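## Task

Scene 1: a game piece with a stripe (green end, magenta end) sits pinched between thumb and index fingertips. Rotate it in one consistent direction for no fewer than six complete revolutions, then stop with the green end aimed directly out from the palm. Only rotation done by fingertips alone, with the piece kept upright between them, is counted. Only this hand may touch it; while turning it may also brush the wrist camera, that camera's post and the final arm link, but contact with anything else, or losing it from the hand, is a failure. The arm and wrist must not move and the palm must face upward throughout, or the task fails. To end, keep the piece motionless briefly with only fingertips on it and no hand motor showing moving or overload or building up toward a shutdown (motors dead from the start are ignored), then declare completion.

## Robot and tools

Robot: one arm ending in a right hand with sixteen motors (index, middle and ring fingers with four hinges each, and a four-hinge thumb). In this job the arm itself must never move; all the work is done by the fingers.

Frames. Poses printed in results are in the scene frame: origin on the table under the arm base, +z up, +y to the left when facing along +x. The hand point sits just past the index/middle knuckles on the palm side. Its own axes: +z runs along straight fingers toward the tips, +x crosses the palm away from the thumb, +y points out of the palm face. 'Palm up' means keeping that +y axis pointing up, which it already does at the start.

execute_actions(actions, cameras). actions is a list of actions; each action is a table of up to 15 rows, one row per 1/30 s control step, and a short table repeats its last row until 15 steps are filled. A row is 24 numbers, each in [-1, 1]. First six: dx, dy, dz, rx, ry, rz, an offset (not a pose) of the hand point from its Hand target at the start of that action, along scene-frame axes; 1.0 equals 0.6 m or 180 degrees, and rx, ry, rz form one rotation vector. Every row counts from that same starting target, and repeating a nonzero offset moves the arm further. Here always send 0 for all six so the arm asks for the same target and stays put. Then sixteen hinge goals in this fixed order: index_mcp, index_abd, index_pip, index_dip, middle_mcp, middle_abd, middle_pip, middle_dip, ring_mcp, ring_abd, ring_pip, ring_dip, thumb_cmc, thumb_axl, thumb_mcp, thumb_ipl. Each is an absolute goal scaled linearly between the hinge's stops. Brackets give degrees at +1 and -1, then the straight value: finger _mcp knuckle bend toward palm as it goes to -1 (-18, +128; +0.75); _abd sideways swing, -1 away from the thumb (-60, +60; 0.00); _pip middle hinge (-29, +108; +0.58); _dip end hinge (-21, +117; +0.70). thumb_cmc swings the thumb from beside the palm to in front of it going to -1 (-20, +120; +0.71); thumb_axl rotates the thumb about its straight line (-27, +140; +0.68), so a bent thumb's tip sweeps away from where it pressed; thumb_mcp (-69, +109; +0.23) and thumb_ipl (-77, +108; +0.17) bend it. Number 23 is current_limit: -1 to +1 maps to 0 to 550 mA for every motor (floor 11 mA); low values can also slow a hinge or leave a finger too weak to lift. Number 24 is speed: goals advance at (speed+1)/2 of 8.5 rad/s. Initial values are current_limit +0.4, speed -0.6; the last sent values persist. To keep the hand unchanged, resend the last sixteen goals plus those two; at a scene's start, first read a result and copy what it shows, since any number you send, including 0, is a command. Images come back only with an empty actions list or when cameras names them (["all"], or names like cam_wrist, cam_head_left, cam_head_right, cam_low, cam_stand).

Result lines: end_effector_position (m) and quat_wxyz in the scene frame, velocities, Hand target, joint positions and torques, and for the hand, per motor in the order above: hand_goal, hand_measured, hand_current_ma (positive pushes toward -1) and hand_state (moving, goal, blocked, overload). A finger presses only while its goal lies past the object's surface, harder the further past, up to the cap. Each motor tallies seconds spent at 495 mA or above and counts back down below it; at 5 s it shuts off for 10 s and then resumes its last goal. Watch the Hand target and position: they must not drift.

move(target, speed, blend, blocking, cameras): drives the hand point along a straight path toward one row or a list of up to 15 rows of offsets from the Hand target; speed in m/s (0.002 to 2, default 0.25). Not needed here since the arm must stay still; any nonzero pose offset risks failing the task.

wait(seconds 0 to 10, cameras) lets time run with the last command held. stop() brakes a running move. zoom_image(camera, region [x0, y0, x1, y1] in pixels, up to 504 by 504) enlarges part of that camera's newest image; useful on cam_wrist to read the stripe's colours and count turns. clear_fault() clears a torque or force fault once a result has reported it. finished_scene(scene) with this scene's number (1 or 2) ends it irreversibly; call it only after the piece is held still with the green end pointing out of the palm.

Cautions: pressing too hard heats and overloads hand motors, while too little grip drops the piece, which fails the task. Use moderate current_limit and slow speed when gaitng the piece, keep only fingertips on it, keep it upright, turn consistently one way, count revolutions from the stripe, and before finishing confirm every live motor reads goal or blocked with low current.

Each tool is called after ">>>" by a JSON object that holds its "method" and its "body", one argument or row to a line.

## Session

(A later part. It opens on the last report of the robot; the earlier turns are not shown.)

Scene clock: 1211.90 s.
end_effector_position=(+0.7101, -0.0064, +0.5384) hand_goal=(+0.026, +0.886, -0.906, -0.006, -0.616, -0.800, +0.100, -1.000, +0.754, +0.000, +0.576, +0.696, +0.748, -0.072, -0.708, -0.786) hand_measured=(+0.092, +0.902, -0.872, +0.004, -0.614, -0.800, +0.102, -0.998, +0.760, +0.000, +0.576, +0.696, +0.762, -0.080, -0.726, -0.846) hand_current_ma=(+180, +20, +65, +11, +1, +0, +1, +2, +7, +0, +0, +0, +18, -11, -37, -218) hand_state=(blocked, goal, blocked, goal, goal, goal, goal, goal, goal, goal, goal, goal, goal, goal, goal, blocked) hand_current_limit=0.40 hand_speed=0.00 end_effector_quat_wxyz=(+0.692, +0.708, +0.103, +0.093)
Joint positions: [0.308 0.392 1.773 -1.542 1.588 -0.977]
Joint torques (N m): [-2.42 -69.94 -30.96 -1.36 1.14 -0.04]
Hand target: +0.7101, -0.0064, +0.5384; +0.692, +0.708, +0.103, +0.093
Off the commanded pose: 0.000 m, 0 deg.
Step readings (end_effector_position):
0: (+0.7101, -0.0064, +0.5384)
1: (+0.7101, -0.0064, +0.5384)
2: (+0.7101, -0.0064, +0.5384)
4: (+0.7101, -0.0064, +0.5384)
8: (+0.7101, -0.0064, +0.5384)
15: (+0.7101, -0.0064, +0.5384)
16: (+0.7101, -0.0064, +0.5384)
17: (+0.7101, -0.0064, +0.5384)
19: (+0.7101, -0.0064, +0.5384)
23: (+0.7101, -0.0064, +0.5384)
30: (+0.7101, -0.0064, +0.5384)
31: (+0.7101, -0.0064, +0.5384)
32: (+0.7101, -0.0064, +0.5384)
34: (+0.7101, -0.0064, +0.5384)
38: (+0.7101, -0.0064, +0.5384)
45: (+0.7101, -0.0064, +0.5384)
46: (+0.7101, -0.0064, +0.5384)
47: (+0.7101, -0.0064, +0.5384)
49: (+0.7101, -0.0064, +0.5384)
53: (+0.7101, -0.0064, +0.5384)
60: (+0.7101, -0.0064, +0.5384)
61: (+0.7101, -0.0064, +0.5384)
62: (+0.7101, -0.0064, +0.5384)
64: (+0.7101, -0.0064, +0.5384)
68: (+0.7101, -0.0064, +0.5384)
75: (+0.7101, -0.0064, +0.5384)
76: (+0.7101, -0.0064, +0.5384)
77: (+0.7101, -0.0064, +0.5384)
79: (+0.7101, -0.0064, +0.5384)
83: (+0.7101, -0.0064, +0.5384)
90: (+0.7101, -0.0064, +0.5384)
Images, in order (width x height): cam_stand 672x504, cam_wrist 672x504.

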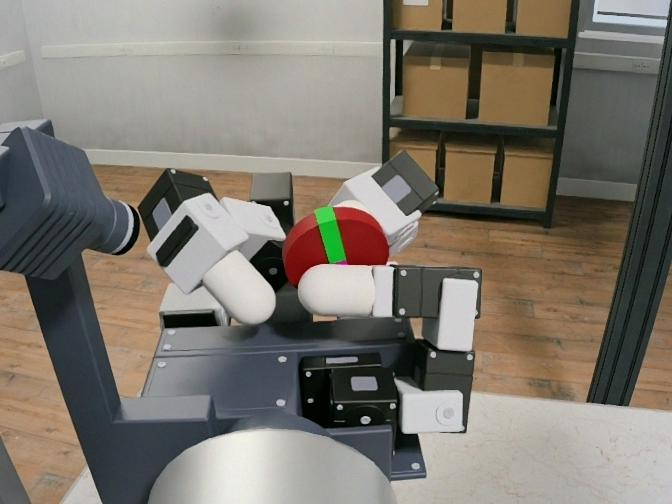

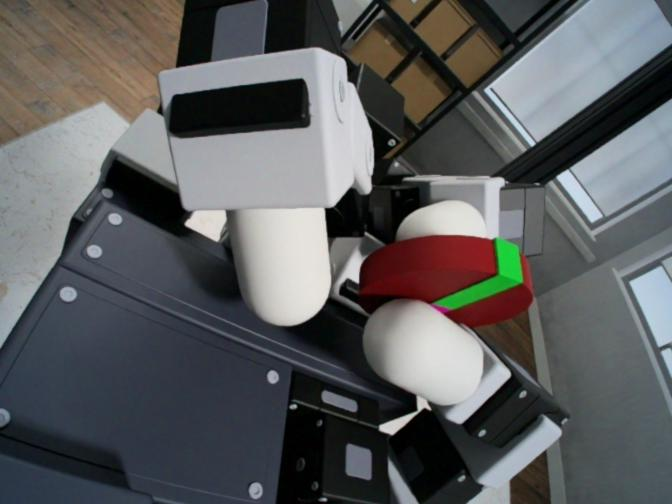

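>>> {"method": "execute_actions", "body": {
  "actions": [
    [[0,0,0,0,0,0,0.026,0.886,-0.906,-0.006,-0.616,-0.3,0.2,-1,0.754,0,0.576,0.696,0.748,-0.072,-0.708,-0.786,0.4,-0.3]],
    [[0,0,0,0,0,0,0.026,0.886,-0.906,-0.006,-0.616,0.0,0.22,-1,0.754,0,0.576,0.696,0.748,-0.072,-0.708,-0.786,0.4,-0.6]],
    [[0,0,0,0,0,0,0.026,0.886,-0.906,-0.006,-0.616,0.02,0.42,-1,0.754,0,0.576,0.696,0.748,-0.072,-0.708,-0.786,0.4,-0.7]],
    [[0,0,0,0,0,0,0.026,0.886,-0.906,-0.006,-0.616,-0.8,0.45,-1,0.754,0,0.576,0.696,0.748,-0.072,-0.708,-0.786,0.4,0]]
  ],
  "cameras": ["cam_stand"]
}}

>>> {"method": "zoom_image", "body": {
  "camera": "cam_stand",
  "region": [260, 180, 420, 320]
}}

Scene clock: 1232.73 s.
end_effector_position=(+0.7101, -0.0064, +0.5384) hand_goal=(+0.026, +0.886, -0.906, -0.006, -0.616, -0.800, +0.450, -1.000, +0.754, +0.000, +0.576, +0.696, +0.748, -0.072, -0.708, -0.786) hand_measured=(+0.092, +0.902, -0.870, +0.004, -0.620, -0.800, +0.446, -0.998, +0.760, +0.000, +0.576, +0.696, +0.756, -0.096, -0.726, -0.830) hand_current_ma=(+184, +17, +69, +11, -3, +0, -3, +2, +7, +0, +0, +0, +10, -56, -38, -144) hand_state=(blocked, goal, blocked, goal, goal, goal, goal, goal, goal, goal, goal, goal, goal, blocked, goal, blocked) hand_current_limit=0.40 hand_speed=0.00 end_effector_quat_wxyz=(+0.692, +0.708, +0.103, +0.093)
Joint positions: [0.308 0.392 1.773 -1.542 1.588 -0.977]
Joint torques (N m): [-2.29 -70 -30.93 -1.31 1.12 -0.06]
Hand target: +0.7101, -0.0064, +0.5384; +0.692, +0.708, +0.103, +0.093
Off the commanded pose: 0.000 m, 0 deg.
Step readings (end_effector_position):
0: (+0.7101, -0.0064, +0.5384)
1: (+0.7101, -0.0064, +0.5384)
2: (+0.7101, -0.0064, +0.5384)
4: (+0.7101, -0.0064, +0.5384)
8: (+0.7101, -0.0064, +0.5384)
15: (+0.7101, -0.0064, +0.5384)
16: (+0.7101, -0.0064, +0.5384)
17: (+0.7101, -0.0064, +0.5384)
19: (+0.7101, -0.0064, +0.5384)
23: (+0.7101, -0.0064, +0.5384)
30: (+0.7101, -0.0064, +0.5384)
31: (+0.7101, -0.0064, +0.5384)
32: (+0.7101, -0.0064, +0.5384)
34: (+0.7101, -0.0064, +0.5384)
38: (+0.7101, -0.0064, +0.5384)
45: (+0.7101, -0.0064, +0.5384)
46: (+0.7101, -0.0064, +0.5384)
47: (+0.7101, -0.0064, +0.5384)
49: (+0.7101, -0.0064, +0.5384)
53: (+0.7101, -0.0064, +0.5384)
60: (+0.7101, -0.0064, +0.5384)
Images, in order (width x height): cam_stand 672x504.

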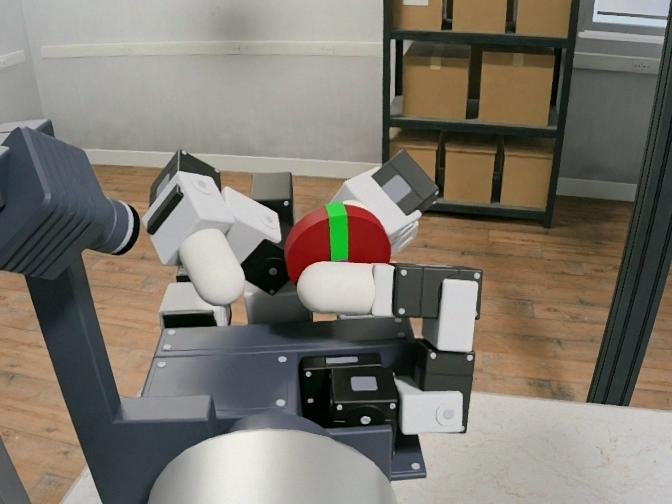

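Scaled by 3.150 from the camera's 672x504 image, which has a finer 960x720 frame.

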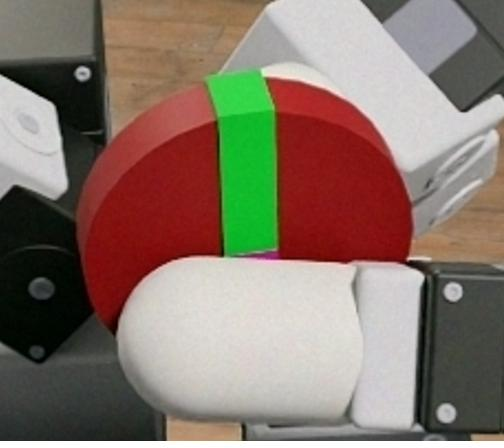

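>>> {"method": "wait", "body": {
  "seconds": 1
}}

>>> {"method": "finished_scene", "body": {
  "scene": 1
}}

Scene clock: 1238.87 s.
end_effector_position=(+0.7101, -0.0064, +0.5384) hand_goal=(+0.026, +0.886, -0.906, -0.006, -0.616, -0.800, +0.450, -1.000, +0.754, +0.000, +0.576, +0.696, +0.748, -0.072, -0.708, -0.786) hand_measured=(+0.092, +0.902, -0.870, +0.004, -0.620, -0.800, +0.446, -0.998, +0.760, +0.000, +0.576, +0.696, +0.756, -0.096, -0.726, -0.830) hand_current_ma=(+184, +17, +69, +11, -3, +0, -3, +2, +7, +0, +0, +0, +10, -56, -38, -144) hand_state=(blocked, goal, blocked, goal, goal, goal, goal, goal, goal, goal, goal, goal, goal, blocked, goal, blocked) hand_current_limit=0.40 hand_speed=0.00 end_effector_quat_wxyz=(+0.692, +0.708, +0.103, +0.093)
Joint positions: [0.308 0.392 1.773 -1.542 1.588 -0.977]
Joint torques (N m): [-2.45 -70.23 -30.94 -1.33 1.12 -0.01]
Hand target: +0.7101, -0.0064, +0.5384; +0.692, +0.708, +0.103, +0.093
Off the commanded pose: 0.000 m, 0 deg.
wait: 1.00 s; at rest from the start

The scene is finished: the task was done.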